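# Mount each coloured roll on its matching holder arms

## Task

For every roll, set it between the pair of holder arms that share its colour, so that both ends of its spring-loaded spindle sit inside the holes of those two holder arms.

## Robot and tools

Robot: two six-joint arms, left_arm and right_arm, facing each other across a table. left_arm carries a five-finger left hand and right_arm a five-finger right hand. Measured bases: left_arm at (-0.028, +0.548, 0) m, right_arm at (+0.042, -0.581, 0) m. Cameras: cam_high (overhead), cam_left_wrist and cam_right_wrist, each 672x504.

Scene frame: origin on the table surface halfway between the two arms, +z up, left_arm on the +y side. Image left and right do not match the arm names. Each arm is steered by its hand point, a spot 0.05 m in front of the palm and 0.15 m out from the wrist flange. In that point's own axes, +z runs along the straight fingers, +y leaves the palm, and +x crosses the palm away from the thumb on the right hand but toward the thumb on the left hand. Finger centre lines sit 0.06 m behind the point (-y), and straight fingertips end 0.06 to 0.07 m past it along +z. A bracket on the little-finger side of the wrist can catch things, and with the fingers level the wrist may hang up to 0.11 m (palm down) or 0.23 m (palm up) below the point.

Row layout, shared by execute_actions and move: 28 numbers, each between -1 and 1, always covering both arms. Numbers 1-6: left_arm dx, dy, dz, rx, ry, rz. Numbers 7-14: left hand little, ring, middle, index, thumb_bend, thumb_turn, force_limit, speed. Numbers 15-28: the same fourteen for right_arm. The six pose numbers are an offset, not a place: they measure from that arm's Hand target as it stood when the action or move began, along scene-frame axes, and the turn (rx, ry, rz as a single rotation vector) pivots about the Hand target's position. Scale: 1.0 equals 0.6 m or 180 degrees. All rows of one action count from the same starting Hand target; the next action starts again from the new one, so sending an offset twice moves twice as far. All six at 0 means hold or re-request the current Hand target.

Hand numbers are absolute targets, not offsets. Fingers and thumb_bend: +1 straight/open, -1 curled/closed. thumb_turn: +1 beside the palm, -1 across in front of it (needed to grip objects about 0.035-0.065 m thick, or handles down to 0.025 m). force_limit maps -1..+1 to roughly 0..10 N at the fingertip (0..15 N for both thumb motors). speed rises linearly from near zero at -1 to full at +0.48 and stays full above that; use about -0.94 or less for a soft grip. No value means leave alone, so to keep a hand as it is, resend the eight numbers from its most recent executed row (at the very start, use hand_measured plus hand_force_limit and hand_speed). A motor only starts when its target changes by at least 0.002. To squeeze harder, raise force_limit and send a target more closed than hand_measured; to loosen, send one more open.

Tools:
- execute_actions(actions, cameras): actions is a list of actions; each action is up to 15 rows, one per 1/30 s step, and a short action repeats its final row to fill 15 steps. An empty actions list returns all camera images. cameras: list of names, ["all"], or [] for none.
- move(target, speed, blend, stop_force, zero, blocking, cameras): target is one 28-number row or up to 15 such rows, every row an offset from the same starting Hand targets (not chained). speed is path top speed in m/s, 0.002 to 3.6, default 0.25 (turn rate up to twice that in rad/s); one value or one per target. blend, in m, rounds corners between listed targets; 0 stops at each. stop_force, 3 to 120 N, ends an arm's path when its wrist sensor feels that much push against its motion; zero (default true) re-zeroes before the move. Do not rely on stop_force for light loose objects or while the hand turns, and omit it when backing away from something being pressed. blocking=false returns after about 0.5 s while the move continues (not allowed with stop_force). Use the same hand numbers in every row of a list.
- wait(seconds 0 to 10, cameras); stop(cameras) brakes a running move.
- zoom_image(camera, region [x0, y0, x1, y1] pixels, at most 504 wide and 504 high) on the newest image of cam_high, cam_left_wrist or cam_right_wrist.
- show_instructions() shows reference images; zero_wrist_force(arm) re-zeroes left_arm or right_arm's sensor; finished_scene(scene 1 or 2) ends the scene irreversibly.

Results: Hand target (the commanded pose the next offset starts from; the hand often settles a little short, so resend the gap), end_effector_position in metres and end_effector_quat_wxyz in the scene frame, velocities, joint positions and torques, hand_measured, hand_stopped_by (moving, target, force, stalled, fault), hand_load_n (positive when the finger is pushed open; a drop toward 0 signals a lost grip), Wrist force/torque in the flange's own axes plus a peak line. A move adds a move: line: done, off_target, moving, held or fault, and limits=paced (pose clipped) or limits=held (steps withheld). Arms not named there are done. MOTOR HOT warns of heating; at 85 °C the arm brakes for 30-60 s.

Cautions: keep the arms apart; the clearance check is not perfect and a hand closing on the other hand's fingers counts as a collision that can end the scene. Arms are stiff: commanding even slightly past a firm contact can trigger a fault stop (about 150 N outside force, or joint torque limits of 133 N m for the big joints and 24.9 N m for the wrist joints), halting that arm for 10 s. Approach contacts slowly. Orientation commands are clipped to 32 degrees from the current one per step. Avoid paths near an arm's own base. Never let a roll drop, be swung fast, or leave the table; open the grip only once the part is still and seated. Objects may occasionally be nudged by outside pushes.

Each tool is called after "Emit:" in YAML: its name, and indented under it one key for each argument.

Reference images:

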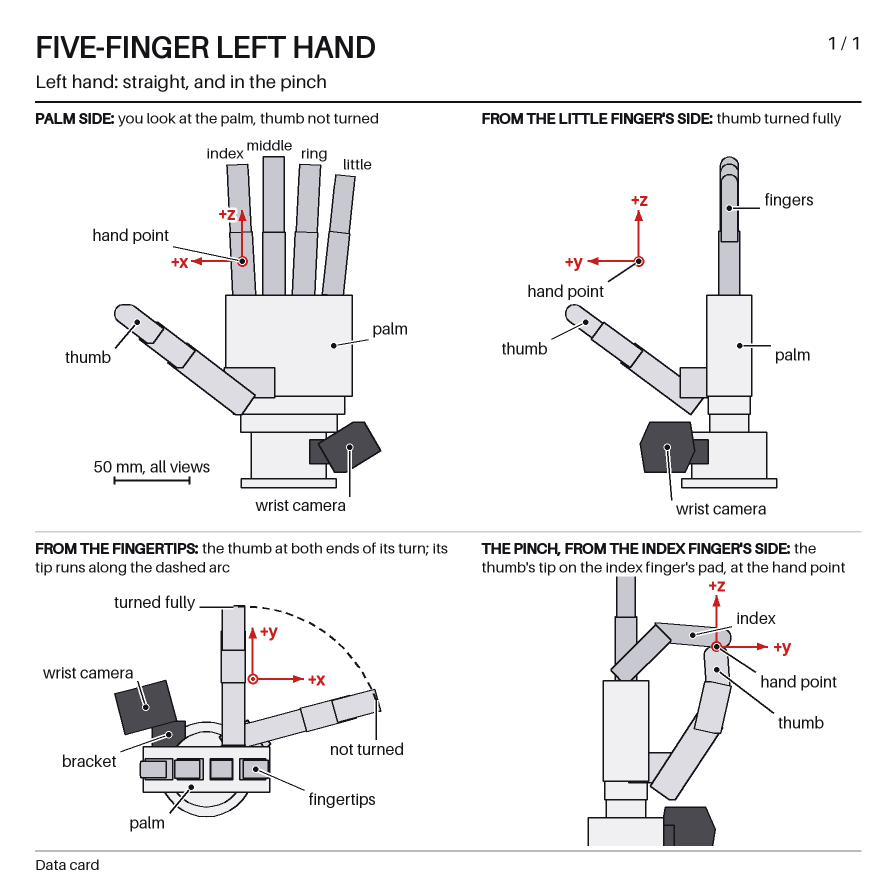

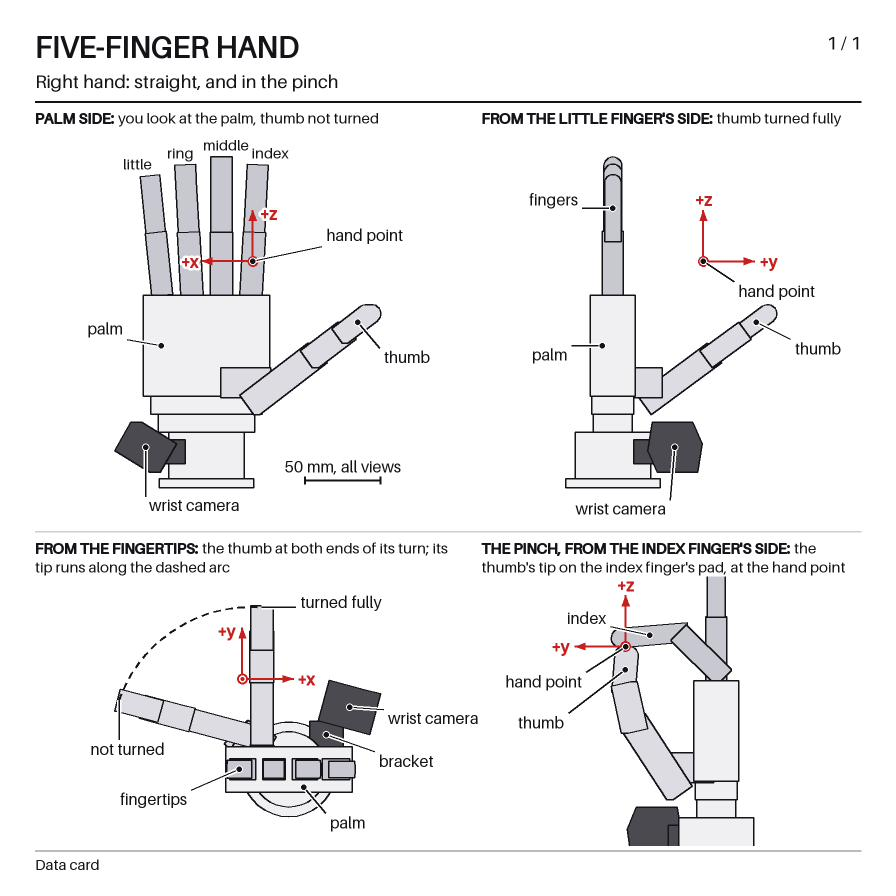

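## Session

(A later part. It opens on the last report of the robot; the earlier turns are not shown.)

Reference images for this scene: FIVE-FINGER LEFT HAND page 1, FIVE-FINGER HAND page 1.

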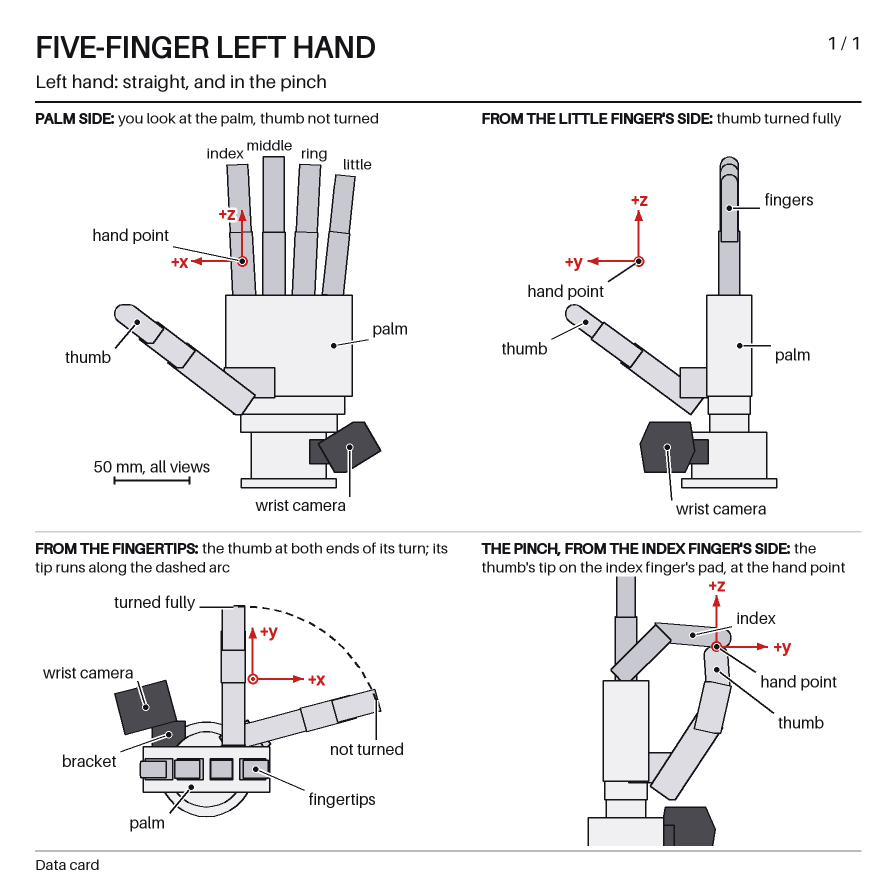

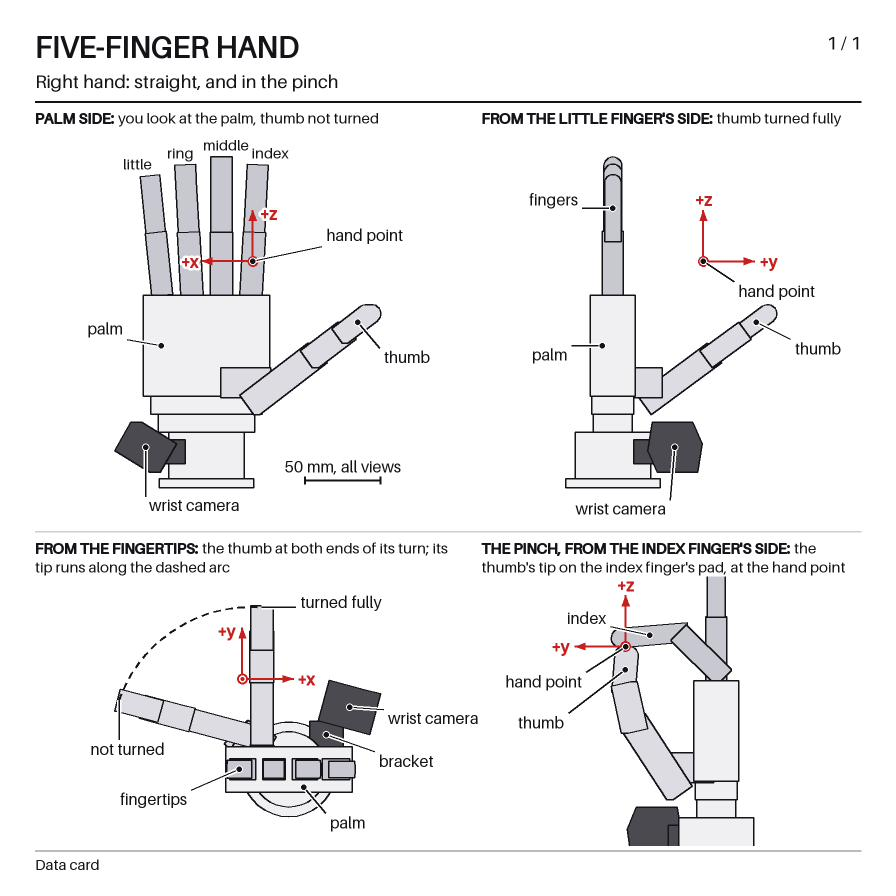

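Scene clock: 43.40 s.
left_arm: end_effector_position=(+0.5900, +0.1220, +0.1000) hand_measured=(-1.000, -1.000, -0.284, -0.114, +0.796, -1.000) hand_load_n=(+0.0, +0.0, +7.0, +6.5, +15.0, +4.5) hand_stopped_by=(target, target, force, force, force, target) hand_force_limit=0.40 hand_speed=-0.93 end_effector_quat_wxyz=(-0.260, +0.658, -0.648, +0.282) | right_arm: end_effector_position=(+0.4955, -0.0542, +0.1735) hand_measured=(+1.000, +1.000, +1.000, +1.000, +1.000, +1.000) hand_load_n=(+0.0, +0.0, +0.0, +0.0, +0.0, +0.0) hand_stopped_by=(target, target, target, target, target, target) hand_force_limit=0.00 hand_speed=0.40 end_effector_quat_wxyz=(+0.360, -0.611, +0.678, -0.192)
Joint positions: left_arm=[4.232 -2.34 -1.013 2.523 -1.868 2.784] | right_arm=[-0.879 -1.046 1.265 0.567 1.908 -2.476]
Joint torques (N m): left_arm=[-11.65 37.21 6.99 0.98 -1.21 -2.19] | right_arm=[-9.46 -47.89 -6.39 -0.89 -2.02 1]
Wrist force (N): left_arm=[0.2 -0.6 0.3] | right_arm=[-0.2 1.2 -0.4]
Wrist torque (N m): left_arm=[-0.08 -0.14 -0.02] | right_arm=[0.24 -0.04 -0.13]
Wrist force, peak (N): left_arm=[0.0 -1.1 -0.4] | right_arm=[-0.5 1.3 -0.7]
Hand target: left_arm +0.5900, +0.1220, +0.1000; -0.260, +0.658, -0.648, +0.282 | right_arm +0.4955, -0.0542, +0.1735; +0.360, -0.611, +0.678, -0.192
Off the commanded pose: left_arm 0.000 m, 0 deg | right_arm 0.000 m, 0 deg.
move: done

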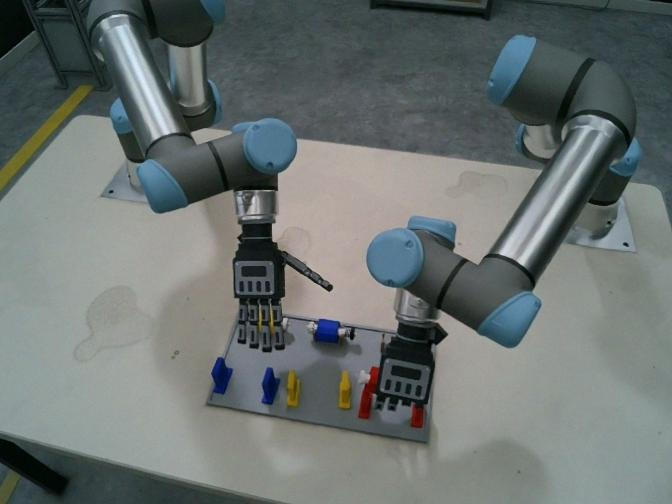

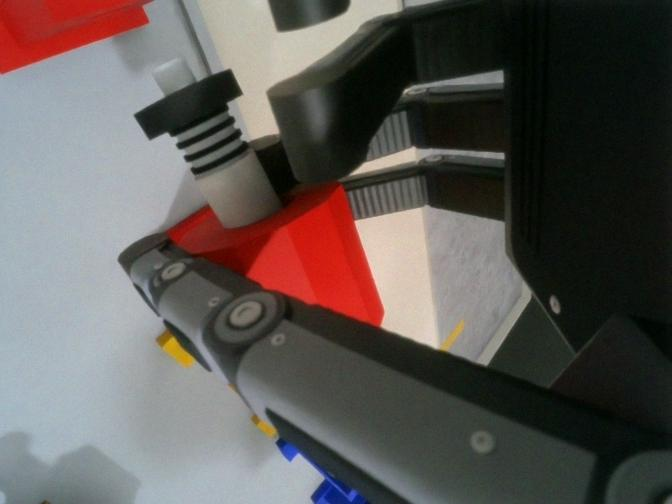

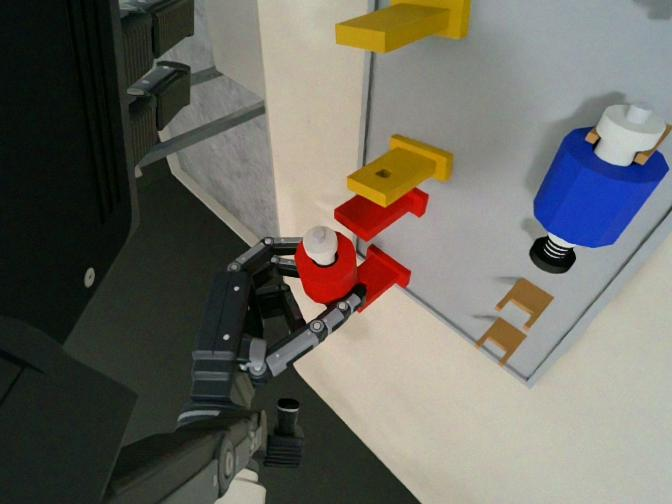

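Emit:
move:
  target: [0,0.0217,-0.0125,0,0,0,-1,-1,-0.56,-0.5,-0.3,-1,0.4,-0.93,0,0,0,0,0,0,1,1,1,1,1,1,0,0.4]
  speed: 0.05
  stop_force: 3
  cameras: ["all"]

Emit:
zoom_image:
  camera: "cam_left_wrist"
  region: [0, 0, 300, 200]

Emit:
zoom_image:
  camera: "cam_right_wrist"
  region: [250, 180, 450, 360]

Scene clock: 46.37 s.
left_arm: end_effector_position=(+0.5900, +0.1350, +0.0925) hand_measured=(-1.000, -1.000, -0.284, -0.114, +0.796, -1.000) hand_load_n=(+0.0, +0.0, +7.0, +6.5, +15.0, +5.0) hand_stopped_by=(target, target, force, force, force, target) hand_force_limit=0.40 hand_speed=-0.93 end_effector_quat_wxyz=(-0.260, +0.658, -0.648, +0.282) | right_arm: end_effector_position=(+0.4955, -0.0542, +0.1735) hand_measured=(+1.000, +1.000, +1.000, +1.000, +1.000, +1.000) hand_load_n=(+0.0, +0.0, +0.0, -0.5, +0.0, +0.0) hand_stopped_by=(target, target, target, target, target, target) hand_force_limit=0.00 hand_speed=0.40 end_effector_quat_wxyz=(+0.360, -0.611, +0.678, -0.192)
Joint positions: left_arm=[4.251 -2.322 -1.064 2.56 -1.855 2.799] | right_arm=[-0.879 -1.046 1.265 0.567 1.908 -2.476]
Joint torques (N m): left_arm=[11.54 58.85 7.31 1.01 0.8 2.46] | right_arm=[-10.02 -46.17 -6.75 -1.08 -1.76 0.64]
Wrist force (N): left_arm=[0.2 -0.8 0.1] | right_arm=[-0.3 1.1 -0.8]
Wrist torque (N m): left_arm=[-0.14 -0.17 -0.16] | right_arm=[0.26 -0.02 -0.13]
Wrist force, peak (N): left_arm=[0.6 -0.9 0.3] | right_arm=[-0.2 1.3 -0.9]
Hand target: left_arm +0.5900, +0.1350, +0.0925; -0.260, +0.658, -0.648, +0.282 | right_arm +0.4955, -0.0542, +0.1735; +0.360, -0.611, +0.678, -0.192
Off the commanded pose: left_arm 0.000 m, 0 deg | right_arm 0.000 m, 0 deg.
move: done

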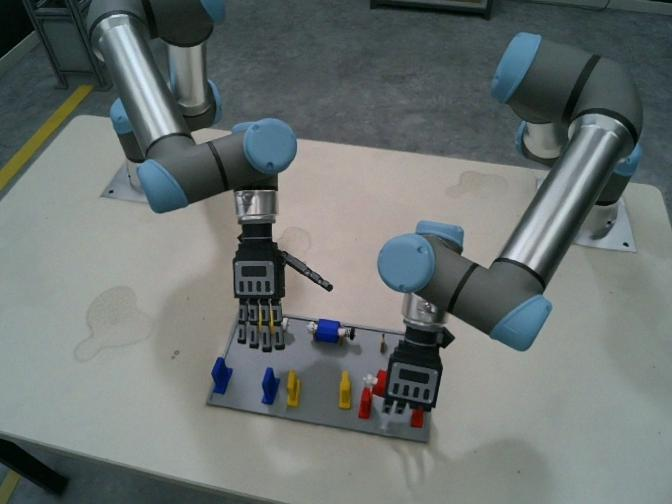

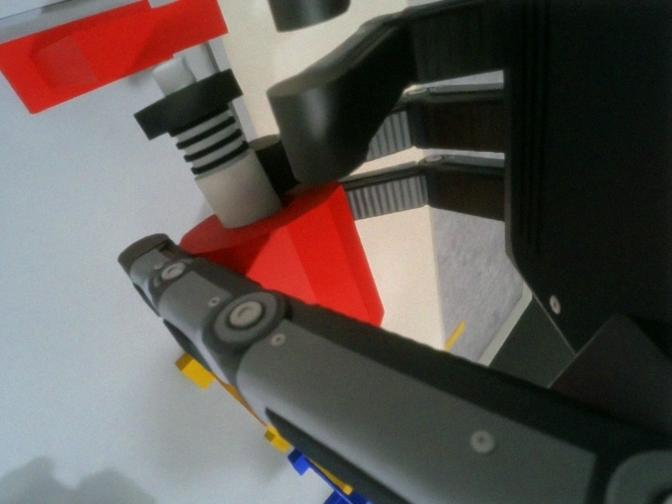

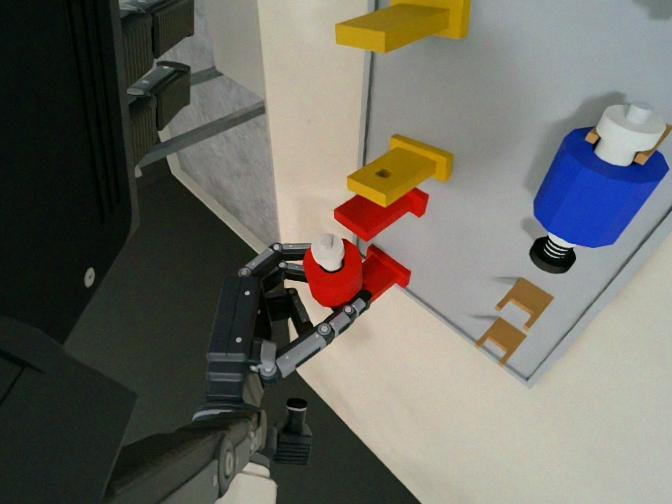

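Scaled by 1.680 from the camera's 672x504 image, which has a finer 960x720 frame.

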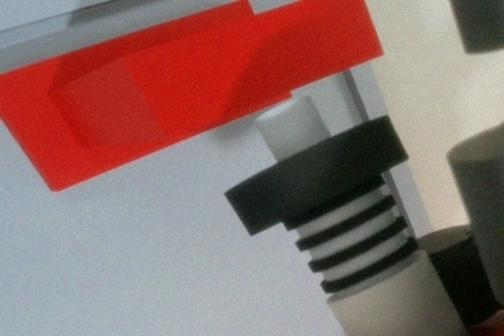

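Scaled by 2.520 from the camera's 672x504 image, which has a finer 960x720 frame.

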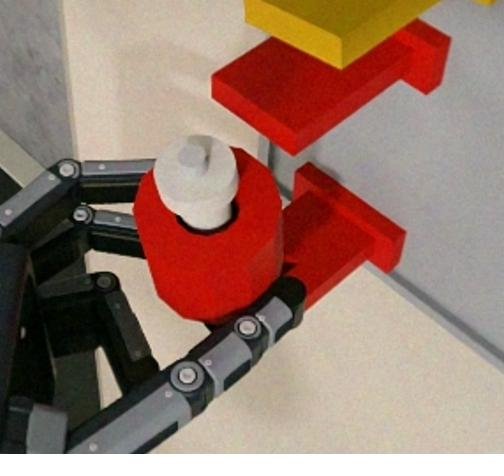

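Emit:
move:
  target: [-0.0033,0.0117,0,0,0,0,-1,-1,-0.56,-0.5,-0.3,-1,0.4,-0.93,0,0,0,0,0,0,1,1,1,1,1,1,0,0.4]
  speed: 0.03
  stop_force: 3
  cameras: ["cam_left_wrist","cam_right_wrist"]

Emit:
zoom_image:
  camera: "cam_left_wrist"
  region: [0, 0, 300, 200]

Scene clock: 49.20 s.
left_arm: end_effector_position=(+0.5881, +0.1421, +0.0925) hand_measured=(-1.000, -1.000, -0.284, -0.114, +0.796, -1.000) hand_load_n=(+0.0, +0.0, +7.0, +7.0, +15.0, +5.0) hand_stopped_by=(target, target, force, force, force, target) hand_force_limit=0.40 hand_speed=-0.93 end_effector_quat_wxyz=(-0.260, +0.658, -0.648, +0.282) | right_arm: end_effector_position=(+0.4955, -0.0542, +0.1735) hand_measured=(+1.000, +1.000, +1.000, +1.000, +1.000, +1.000) hand_load_n=(+0.0, +0.0, +0.0, +0.0, +0.0, +0.0) hand_stopped_by=(target, target, target, target, target, target) hand_force_limit=0.00 hand_speed=0.40 end_effector_quat_wxyz=(+0.360, -0.611, +0.678, -0.192)
Joint positions: left_arm=[4.261 -2.306 -1.092 2.574 -1.849 2.806] | right_arm=[-0.879 -1.046 1.265 0.567 1.908 -2.476]
Joint torques (N m): left_arm=[11.73 57.46 6.96 0.87 0.97 2.58] | right_arm=[-10.17 -47.95 -6.52 -0.92 -1.82 0.47]
Wrist force (N): left_arm=[0.2 -0.8 0.3] | right_arm=[-0.5 0.9 -0.4]
Wrist torque (N m): left_arm=[-0.15 -0.15 -0.16] | right_arm=[0.20 -0.01 -0.15]
Wrist force, peak (N): left_arm=[0.1 -0.9 0.4] | right_arm=[-0.5 1.3 -0.9]
Hand target: left_arm +0.5881, +0.1421, +0.0925; -0.260, +0.658, -0.648, +0.282 | right_arm +0.4955, -0.0542, +0.1735; +0.360, -0.611, +0.678, -0.192
Off the commanded pose: left_arm 0.000 m, 0 deg | right_arm 0.000 m, 0 deg.
move: done
Images, in order (width x height): cam_left_wrist 672x504, cam_right_wrist 672x504.

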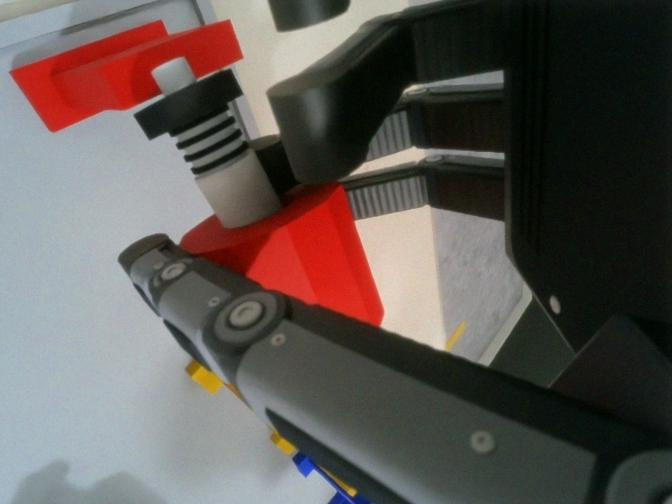

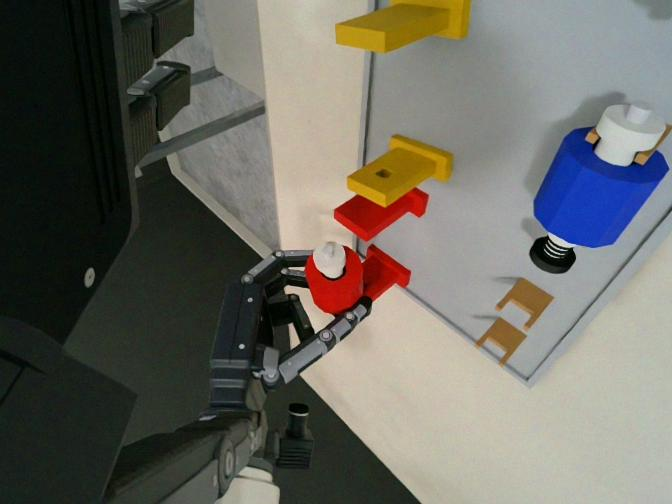

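Scaled by 1.680 from the camera's 672x504 image, which has a finer 960x720 frame.

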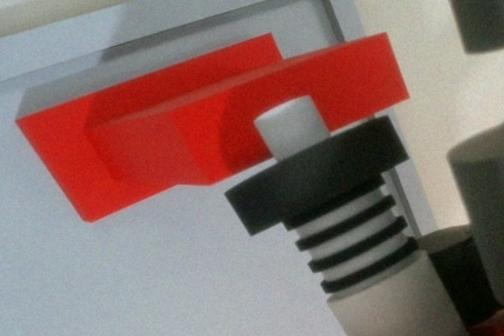

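Emit:
zoom_image:
  camera: "cam_right_wrist"
  region: [270, 210, 420, 330]

Emit:
zoom_image:
  camera: "cam_left_wrist"
  region: [80, 20, 400, 340]

Scaled by 3.360 from the camera's 672x504 image, which has a finer 960x720 frame.

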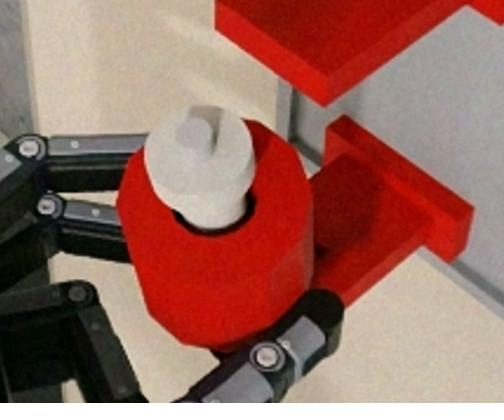

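Scaled by 1.575 from the camera's 672x504 image, which has a finer 960x720 frame.

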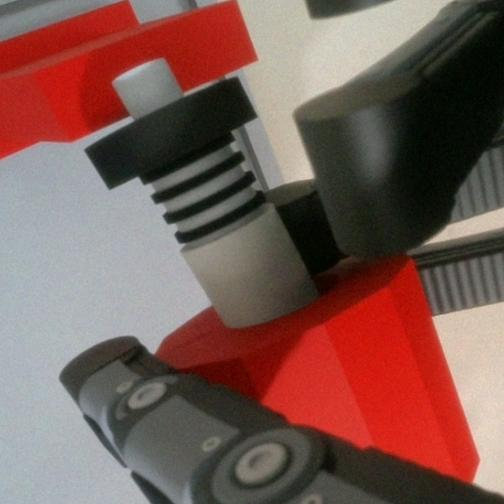

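Emit:
move:
  target:
    - [0,-0.0202,0,0,0,0,-1,-1,-0.56,-0.5,-0.3,-1,0.4,-0.93,0,0,0,0,0,0,1,1,1,1,1,1,0,0.4]
    - [0,-0.0202,-0.0067,-0.0333,0,0,-1,-1,-0.56,-0.5,-0.3,-1,0.4,-0.93,0,0,0,0,0,0,1,1,1,1,1,1,0,0.4]
  speed: 0.05
  stop_force: 4
  cameras: ["cam_left_wrist","cam_right_wrist","cam_high"]

Emit:
zoom_image:
  camera: "cam_left_wrist"
  region: [0, 0, 300, 200]

Emit:
zoom_image:
  camera: "cam_right_wrist"
  region: [270, 190, 420, 330]

Scene clock: 53.90 s.
left_arm: end_effector_position=(+0.5881, +0.1299, +0.0884) hand_measured=(-1.000, -1.000, -0.284, -0.114, +0.796, -1.000) hand_load_n=(+0.0, +0.0, +7.0, +7.0, +15.0, +5.0) hand_stopped_by=(target, target, force, force, force, target) hand_force_limit=0.40 hand_speed=-0.93 end_effector_quat_wxyz=(-0.225, +0.670, -0.633, +0.316) | right_arm: end_effector_position=(+0.4955, -0.0542, +0.1735) hand_measured=(+1.000, +1.000, +1.000, +1.000, +1.000, +1.000) hand_load_n=(+0.0, -0.5, +0.0, +0.0, +0.0, +0.0) hand_stopped_by=(target, target, target, target, target, target) hand_force_limit=0.00 hand_speed=0.40 end_effector_quat_wxyz=(+0.360, -0.611, +0.678, -0.192)
Joint positions: left_arm=[4.277 -2.289 -1.139 2.635 -1.768 2.75] | right_arm=[-0.879 -1.046 1.265 0.567 1.908 -2.476]
Joint torques (N m): left_arm=[12.04 56.85 6.33 1.05 0.9 -2.7] | right_arm=[-9.17 -46.66 -6.48 -0.81 -1.79 -0.37]
Wrist force (N): left_arm=[0.3 -1.0 0.1] | right_arm=[0.0 1.4 -0.6]
Wrist torque (N m): left_arm=[-0.19 -0.17 0.01] | right_arm=[0.28 -0.08 -0.11]
Wrist force, peak (N): left_arm=[0.5 -1.1 0.3] | right_arm=[-0.4 1.7 -0.6]
Hand target: left_arm +0.5881, +0.1299, +0.0884; -0.225, +0.670, -0.633, +0.316 | right_arm +0.4955, -0.0542, +0.1735; +0.360, -0.611, +0.678, -0.192
Off the commanded pose: left_arm 0.000 m, 0 deg | right_arm 0.000 m, 0 deg.
move: done

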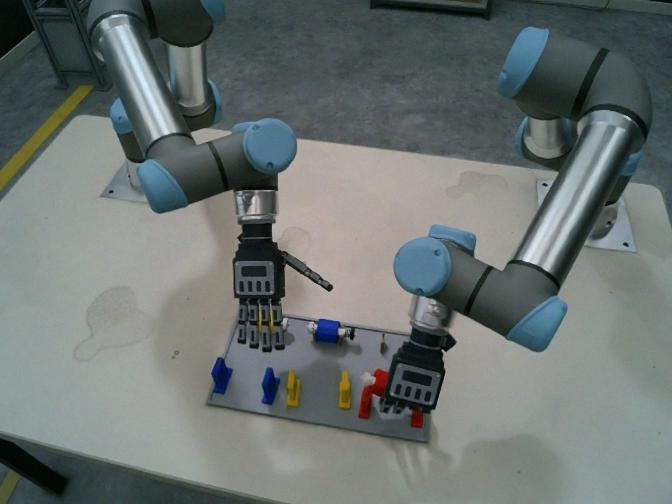

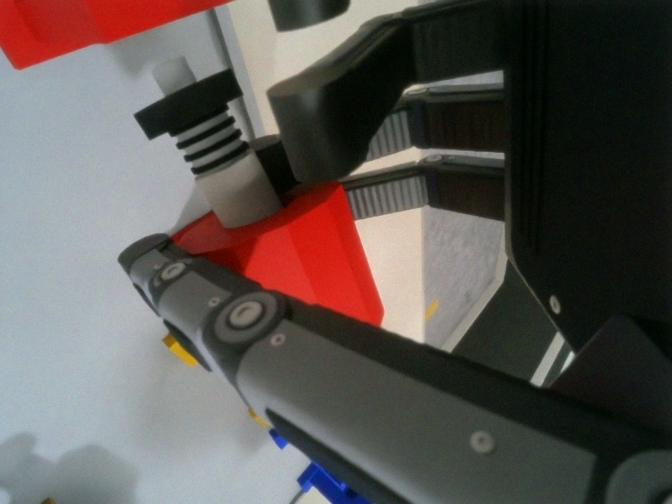

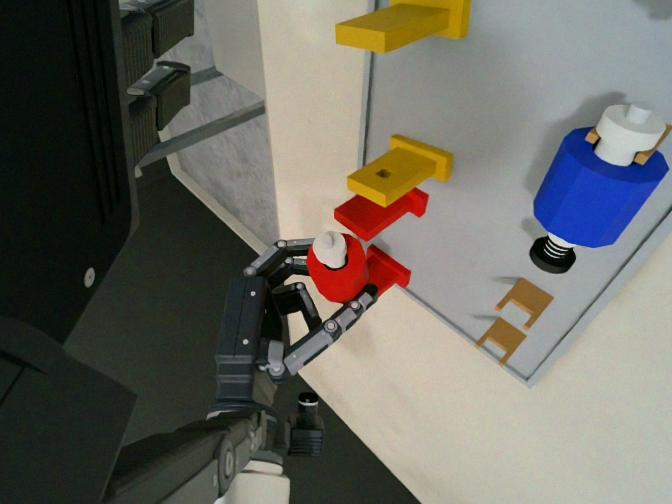

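Scaled by 1.680 from the camera's 672x504 image, which has a finer 960x720 frame.

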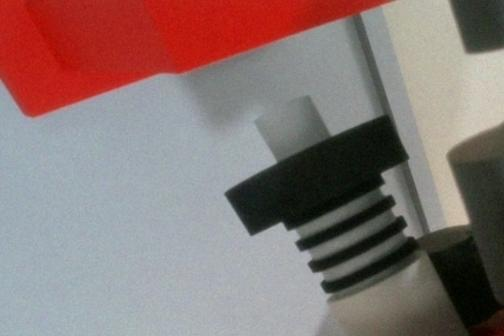

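Scaled by 3.360 from the camera's 672x504 image, which has a finer 960x720 frame.

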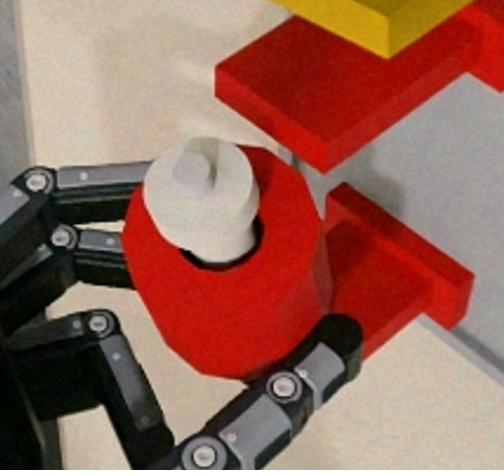

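Emit:
move:
  target: [0,0.02,0,0,0,0,-1,-1,-0.56,-0.5,-0.3,-1,0.4,-0.93,0,0,0,0,0,0,1,1,1,1,1,1,0,0.4]
  speed: 0.03
  stop_force: 3
  cameras: ["cam_left_wrist","cam_right_wrist"]

Emit:
zoom_image:
  camera: "cam_left_wrist"
  region: [0, 0, 300, 200]

Emit:
zoom_image:
  camera: "cam_right_wrist"
  region: [270, 190, 420, 330]

Scene clock: 61.47 s.
left_arm: end_effector_position=(+0.5881, +0.1377, +0.0884) hand_measured=(-1.000, -1.000, -0.284, -0.114, +0.796, -1.000) hand_load_n=(+0.0, +0.0, +6.5, +7.0, +14.5, +5.0) hand_stopped_by=(target, target, force, force, force, target) hand_force_limit=0.40 hand_speed=-0.93 end_effector_quat_wxyz=(-0.225, +0.670, -0.633, +0.316) | right_arm: end_effector_position=(+0.4955, -0.0542, +0.1735) hand_measured=(+1.000, +1.000, +1.000, +1.000, +1.000, +1.000) hand_load_n=(-0.5, +0.0, +0.0, +0.0, +0.0, -0.5) hand_stopped_by=(target, target, target, target, target, target) hand_force_limit=0.00 hand_speed=0.40 end_effector_quat_wxyz=(+0.360, -0.611, +0.678, -0.192)
Joint positions: left_arm=[4.289 -2.278 -1.16 2.645 -1.76 2.759] | right_arm=[-0.879 -1.046 1.265 0.567 1.908 -2.476]
Joint torques (N m): left_arm=[-11.32 34.11 32.67 -2.58 -1.61 -2.4] | right_arm=[-9.55 -45.7 -6.58 -0.87 -1.59 -0.09]
Wrist force (N): left_arm=[1.4 -0.9 -0.4] | right_arm=[-0.3 1.2 -0.6]
Wrist torque (N m): left_arm=[-0.13 -0.19 -0.01] | right_arm=[0.26 -0.03 -0.13]
Wrist force, peak (N): left_arm=[4.5 -1.3 0.0] | right_arm=[-0.2 1.5 -0.6]
Hand target: left_arm +0.5881, +0.1376, +0.0884; -0.225, +0.670, -0.633, +0.316 (not the last commanded pose) | right_arm +0.4955, -0.0542, +0.1735; +0.360, -0.611, +0.678, -0.192
Off the commanded pose: left_arm 0.004 m, 0 deg | right_arm 0.000 m, 0 deg.
move: contact (left_arm)
Images, in order (width x height): cam_left_wrist 672x504, cam_right_wrist 672x504.

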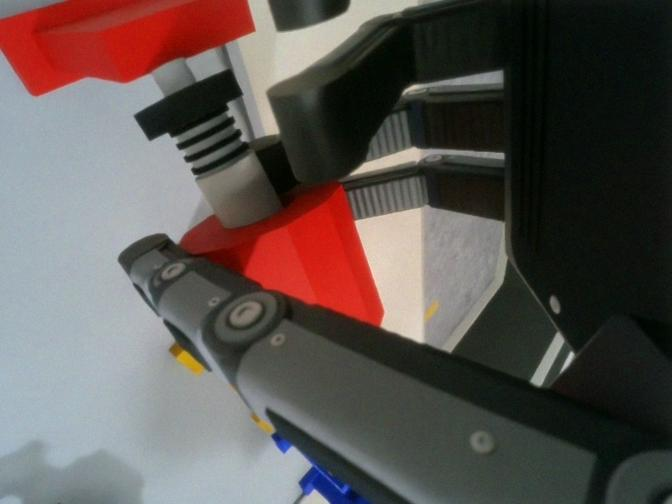

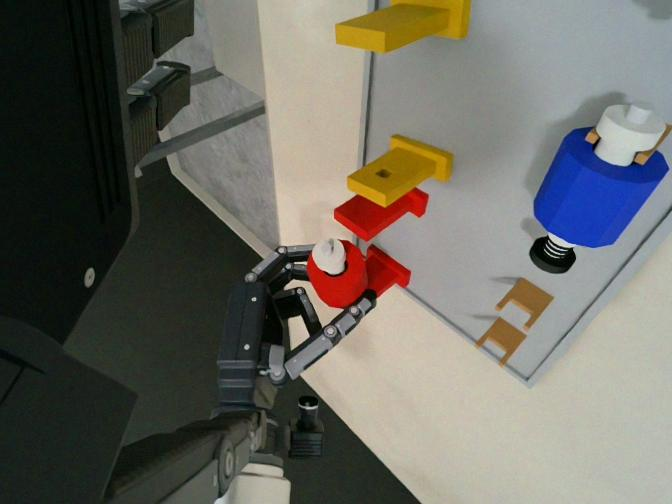

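Scaled by 1.680 from the camera's 672x504 image, which has a finer 960x720 frame.

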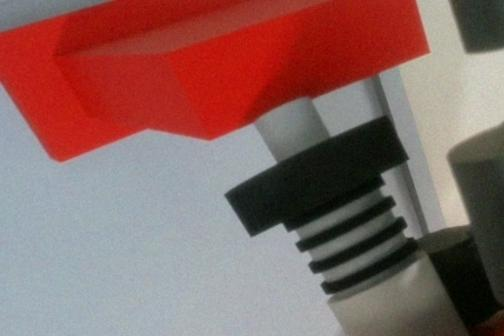

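Scaled by 3.360 from the camera's 672x504 image, which has a finer 960x720 frame.

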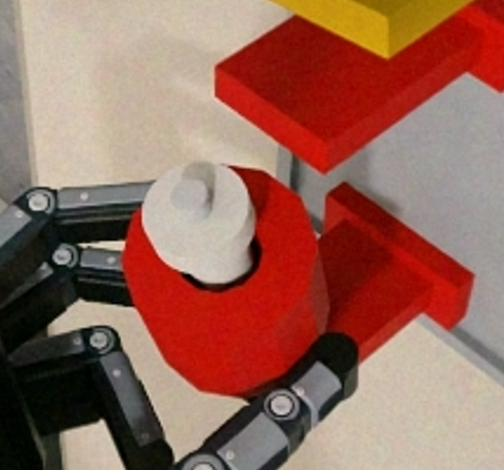

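Emit:
move:
  target: [0,0.0233,0,0,0,0,-1,-1,-0.56,-0.5,-0.3,-1,0.4,-0.93,0,0,0,0,0,0,1,1,1,1,1,1,0,0.4]
  speed: 0.02
  stop_force: 7
  cameras: ["cam_left_wrist","cam_right_wrist"]

Emit:
zoom_image:
  camera: "cam_left_wrist"
  region: [0, 0, 300, 200]

Emit:
zoom_image:
  camera: "cam_right_wrist"
  region: [270, 190, 420, 330]

Scene clock: 63.77 s.
left_arm: end_effector_position=(+0.5881, +0.1507, +0.0884) hand_measured=(-1.000, -1.000, -0.284, -0.114, +0.796, -1.000) hand_load_n=(+0.0, +0.0, +4.5, +7.0, +14.0, +5.5) hand_stopped_by=(target, target, force, force, force, target) hand_force_limit=0.40 hand_speed=-0.93 end_effector_quat_wxyz=(-0.225, +0.670, -0.633, +0.316) | right_arm: end_effector_position=(+0.4955, -0.0542, +0.1735) hand_measured=(+1.000, +1.000, +1.000, +1.000, +1.000, +1.000) hand_load_n=(+0.0, +0.0, +0.0, +0.0, +0.0, +0.0) hand_stopped_by=(target, target, target, target, target, target) hand_force_limit=0.00 hand_speed=0.40 end_effector_quat_wxyz=(+0.360, -0.611, +0.678, -0.192)
Joint positions: left_arm=[4.31 -2.258 -1.193 2.661 -1.745 2.774] | right_arm=[-0.879 -1.046 1.265 0.567 1.908 -2.476]
Joint torques (N m): left_arm=[-8.25 32.87 32.1 -3.23 -2.76 -1.85] | right_arm=[-9.23 -46.91 -6.7 -1.04 -1.67 -0.63]
Wrist force (N): left_arm=[6.8 -0.2 -0.2] | right_arm=[-0.1 1.1 -0.6]
Wrist torque (N m): left_arm=[-0.08 -0.19 -0.33] | right_arm=[0.24 -0.06 -0.13]
Wrist force, peak (N): left_arm=[10.3 -1.1 0.3] | right_arm=[-0.3 1.5 -0.7]
Hand target: left_arm +0.5881, +0.1507, +0.0884; -0.225, +0.670, -0.633, +0.316 (not the last commanded pose) | right_arm +0.4955, -0.0542, +0.1735; +0.360, -0.611, +0.678, -0.192
Off the commanded pose: left_arm 0.001 m, 0 deg | right_arm 0.000 m, 0 deg.
move: contact (left_arm)
Images, in order (width x height): cam_left_wrist 672x504, cam_right_wrist 672x504.

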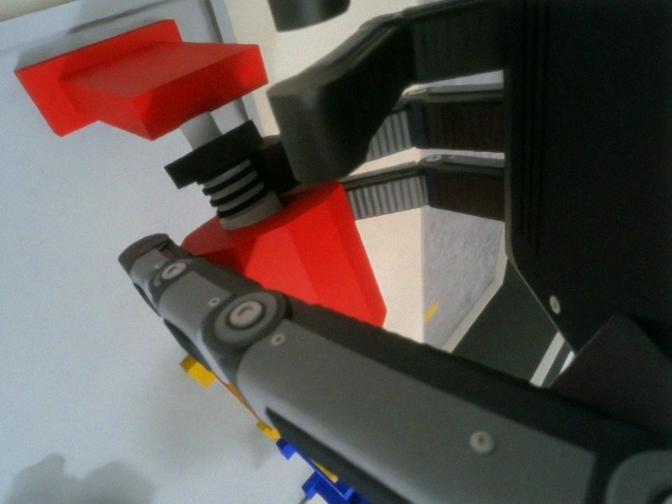

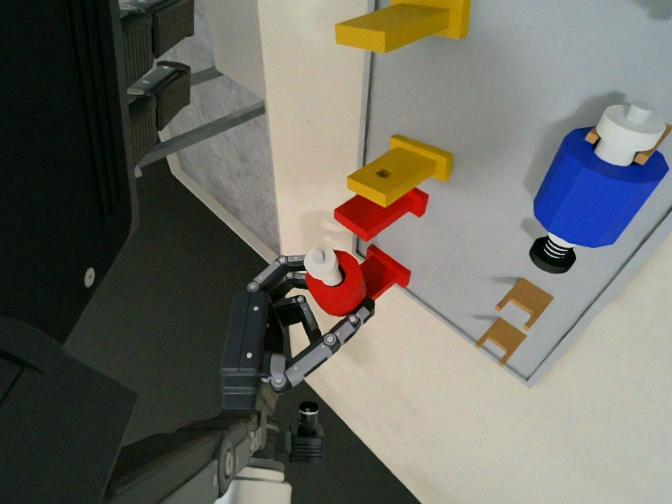

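Scaled by 1.680 from the camera's 672x504 image, which has a finer 960x720 frame.

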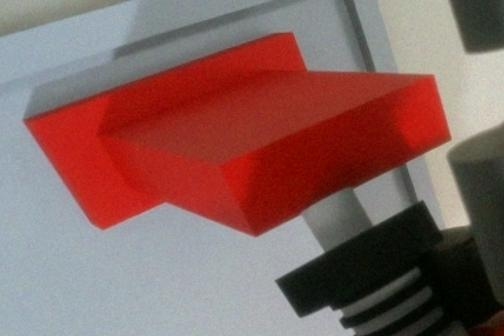

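Scaled by 3.360 from the camera's 672x504 image, which has a finer 960x720 frame.

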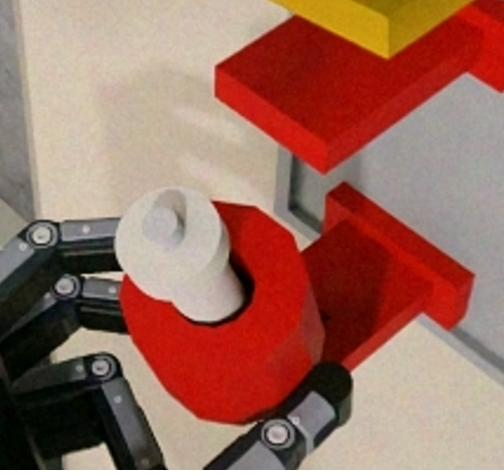

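Emit:
move:
  target: [0,-0.0017,-0.0133,0,0,0,-1,-1,-0.56,-0.5,-0.3,-1,0.4,-0.93,0,0,0,0,0,0,1,1,1,1,1,1,0,0.4]
  speed: 0.02
  stop_force: 6
  cameras: ["cam_left_wrist","cam_right_wrist"]

Emit:
zoom_image:
  camera: "cam_left_wrist"
  region: [0, 0, 300, 200]

Emit:
zoom_image:
  camera: "cam_right_wrist"
  region: [270, 190, 420, 330]

Scene clock: 65.73 s.
left_arm: end_effector_position=(+0.5881, +0.1497, +0.0805) hand_measured=(-1.000, -1.000, -0.284, -0.114, +0.796, -1.000) hand_load_n=(+0.0, +0.0, -1.0, +9.0, +9.5, +2.5) hand_stopped_by=(target, target, force, force, force, target) hand_force_limit=0.40 hand_speed=-0.93 end_effector_quat_wxyz=(-0.225, +0.670, -0.633, +0.316) | right_arm: end_effector_position=(+0.4955, -0.0542, +0.1735) hand_measured=(+1.000, +1.000, +1.000, +1.000, +1.000, +1.000) hand_load_n=(+0.0, +0.0, +0.0, +0.0, +0.0, +0.0) hand_stopped_by=(target, target, target, target, target, target) hand_force_limit=0.00 hand_speed=0.40 end_effector_quat_wxyz=(+0.360, -0.611, +0.678, -0.192)
Joint positions: left_arm=[4.308 -2.266 -1.201 2.677 -1.746 2.773] | right_arm=[-0.879 -1.046 1.265 0.567 1.908 -2.476]
Joint torques (N m): left_arm=[-3.6 31.14 0.65 -1.2 -4.47 -1.36] | right_arm=[-8.98 -47.02 -6.08 -0.92 -1.55 -0.48]
Wrist force (N): left_arm=[13.9 -4.5 -0.8] | right_arm=[-0.5 1.4 -0.5]
Wrist torque (N m): left_arm=[-0.20 -0.36 -0.09] | right_arm=[0.28 0.00 -0.14]
Wrist force, peak (N): left_arm=[14.0 -4.7 -0.5] | right_arm=[-0.5 1.3 -0.8]
Hand target: left_arm +0.5881, +0.1497, +0.0805; -0.225, +0.670, -0.633, +0.316 | right_arm +0.4955, -0.0542, +0.1735; +0.360, -0.611, +0.678, -0.192
Off the commanded pose: left_arm 0.000 m, 0 deg | right_arm 0.000 m, 0 deg.
move: done
Images, in order (width x height): cam_left_wrist 672x504, cam_right_wrist 672x504.

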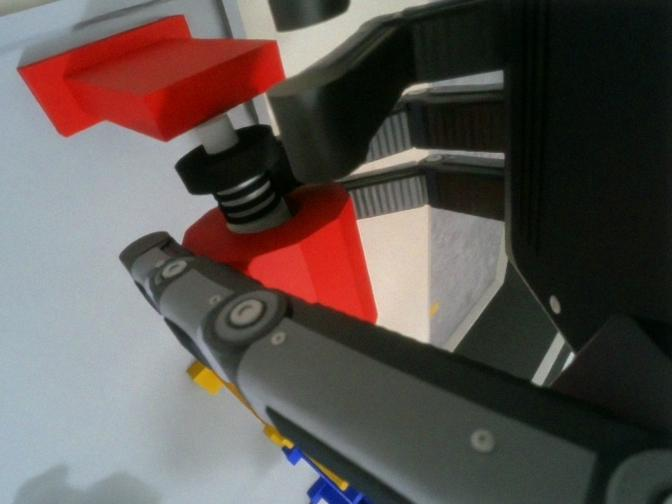

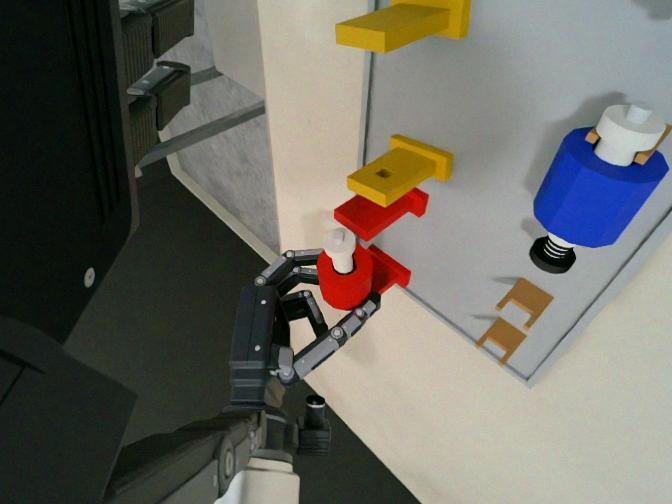

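Scaled by 1.680 from the camera's 672x504 image, which has a finer 960x720 frame.

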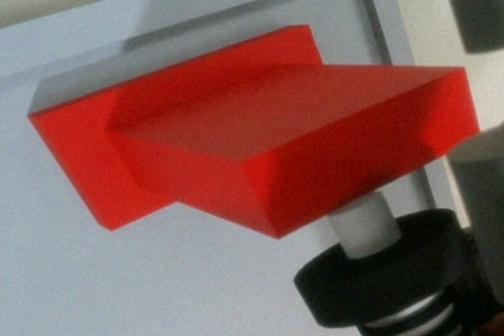

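Scaled by 3.360 from the camera's 672x504 image, which has a finer 960x720 frame.

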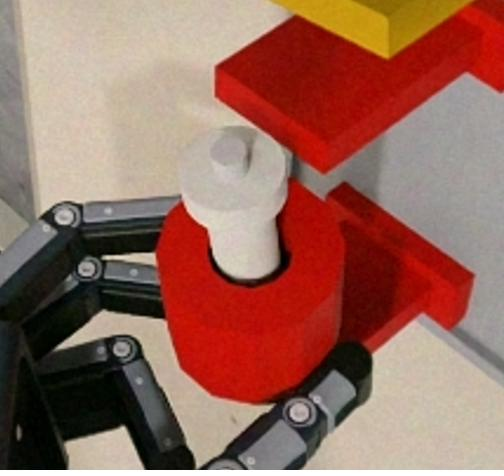

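Emit:
move:
  target: [0,-0.0067,0,0,0,0,-1,-1,-0.56,-0.5,-0.3,-1,0.4,-0.93,0,0,0,0,0,0,1,1,1,1,1,1,0,0.4]
  speed: 0.03
  cameras: ["cam_left_wrist","cam_right_wrist"]

Emit:
zoom_image:
  camera: "cam_left_wrist"
  region: [0, 0, 400, 300]

Emit:
zoom_image:
  camera: "cam_right_wrist"
  region: [270, 190, 420, 330]

Scene clock: 66.87 s.
left_arm: end_effector_position=(+0.5881, +0.1458, +0.0805) hand_measured=(-1.000, -1.000, -0.284, -0.114, +0.796, -1.000) hand_load_n=(+0.0, +0.0, +1.0, +8.5, +10.0, -0.5) hand_stopped_by=(target, target, force, force, force, target) hand_force_limit=0.40 hand_speed=-0.93 end_effector_quat_wxyz=(-0.225, +0.670, -0.633, +0.316) | right_arm: end_effector_position=(+0.4955, -0.0542, +0.1735) hand_measured=(+1.000, +1.000, +1.000, +1.000, +1.000, +1.000) hand_load_n=(+0.0, +0.0, -0.5, +0.0, +0.0, -0.5) hand_stopped_by=(target, target, target, target, target, target) hand_force_limit=0.00 hand_speed=0.40 end_effector_quat_wxyz=(+0.360, -0.611, +0.678, -0.192)
Joint positions: left_arm=[4.302 -2.272 -1.191 2.672 -1.751 2.768] | right_arm=[-0.879 -1.046 1.265 0.567 1.908 -2.476]
Joint torques (N m): left_arm=[-11.13 34.85 33.83 -2.56 -1.67 -2.87] | right_arm=[-9.71 -45.46 -7.05 -0.81 -1.58 -0.42]
Wrist force (N): left_arm=[0.4 -0.4 -0.3] | right_arm=[-0.4 0.9 -0.4]
Wrist torque (N m): left_arm=[-0.08 -0.20 0.00] | right_arm=[0.20 -0.01 -0.14]
Wrist force, peak (N): left_arm=[13.9 -4.7 -0.6] | right_arm=[-0.5 1.4 -0.8]
Hand target: left_arm +0.5881, +0.1457, +0.0805; -0.225, +0.670, -0.633, +0.316 | right_arm +0.4955, -0.0542, +0.1735; +0.360, -0.611, +0.678, -0.192
Off the commanded pose: left_arm 0.000 m, 0 deg | right_arm 0.000 m, 0 deg.
move: done
Images, in order (width x height): cam_left_wrist 672x504, cam_right_wrist 672x504.

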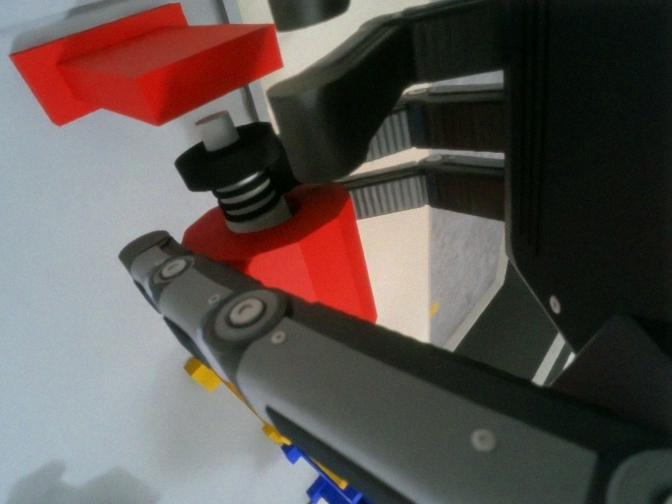

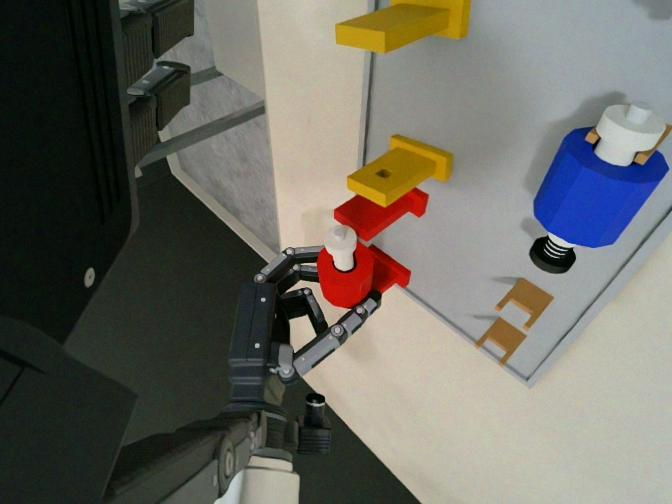

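Scaled by 1.260 from the camera's 672x504 image, which has a finer 960x720 frame.

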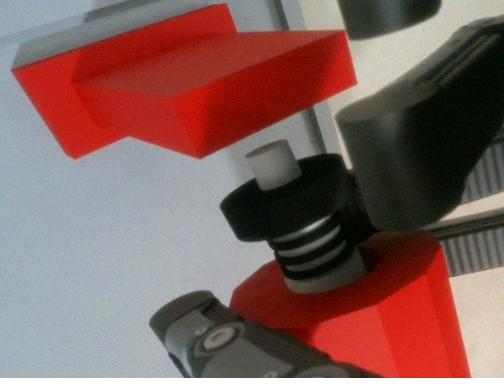

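Scaled by 3.360 from the camera's 672x504 image, which has a finer 960x720 frame.

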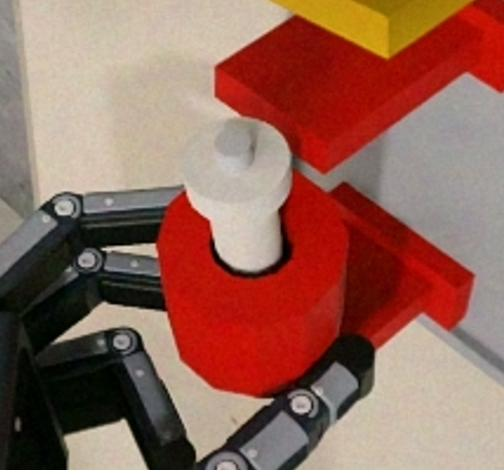

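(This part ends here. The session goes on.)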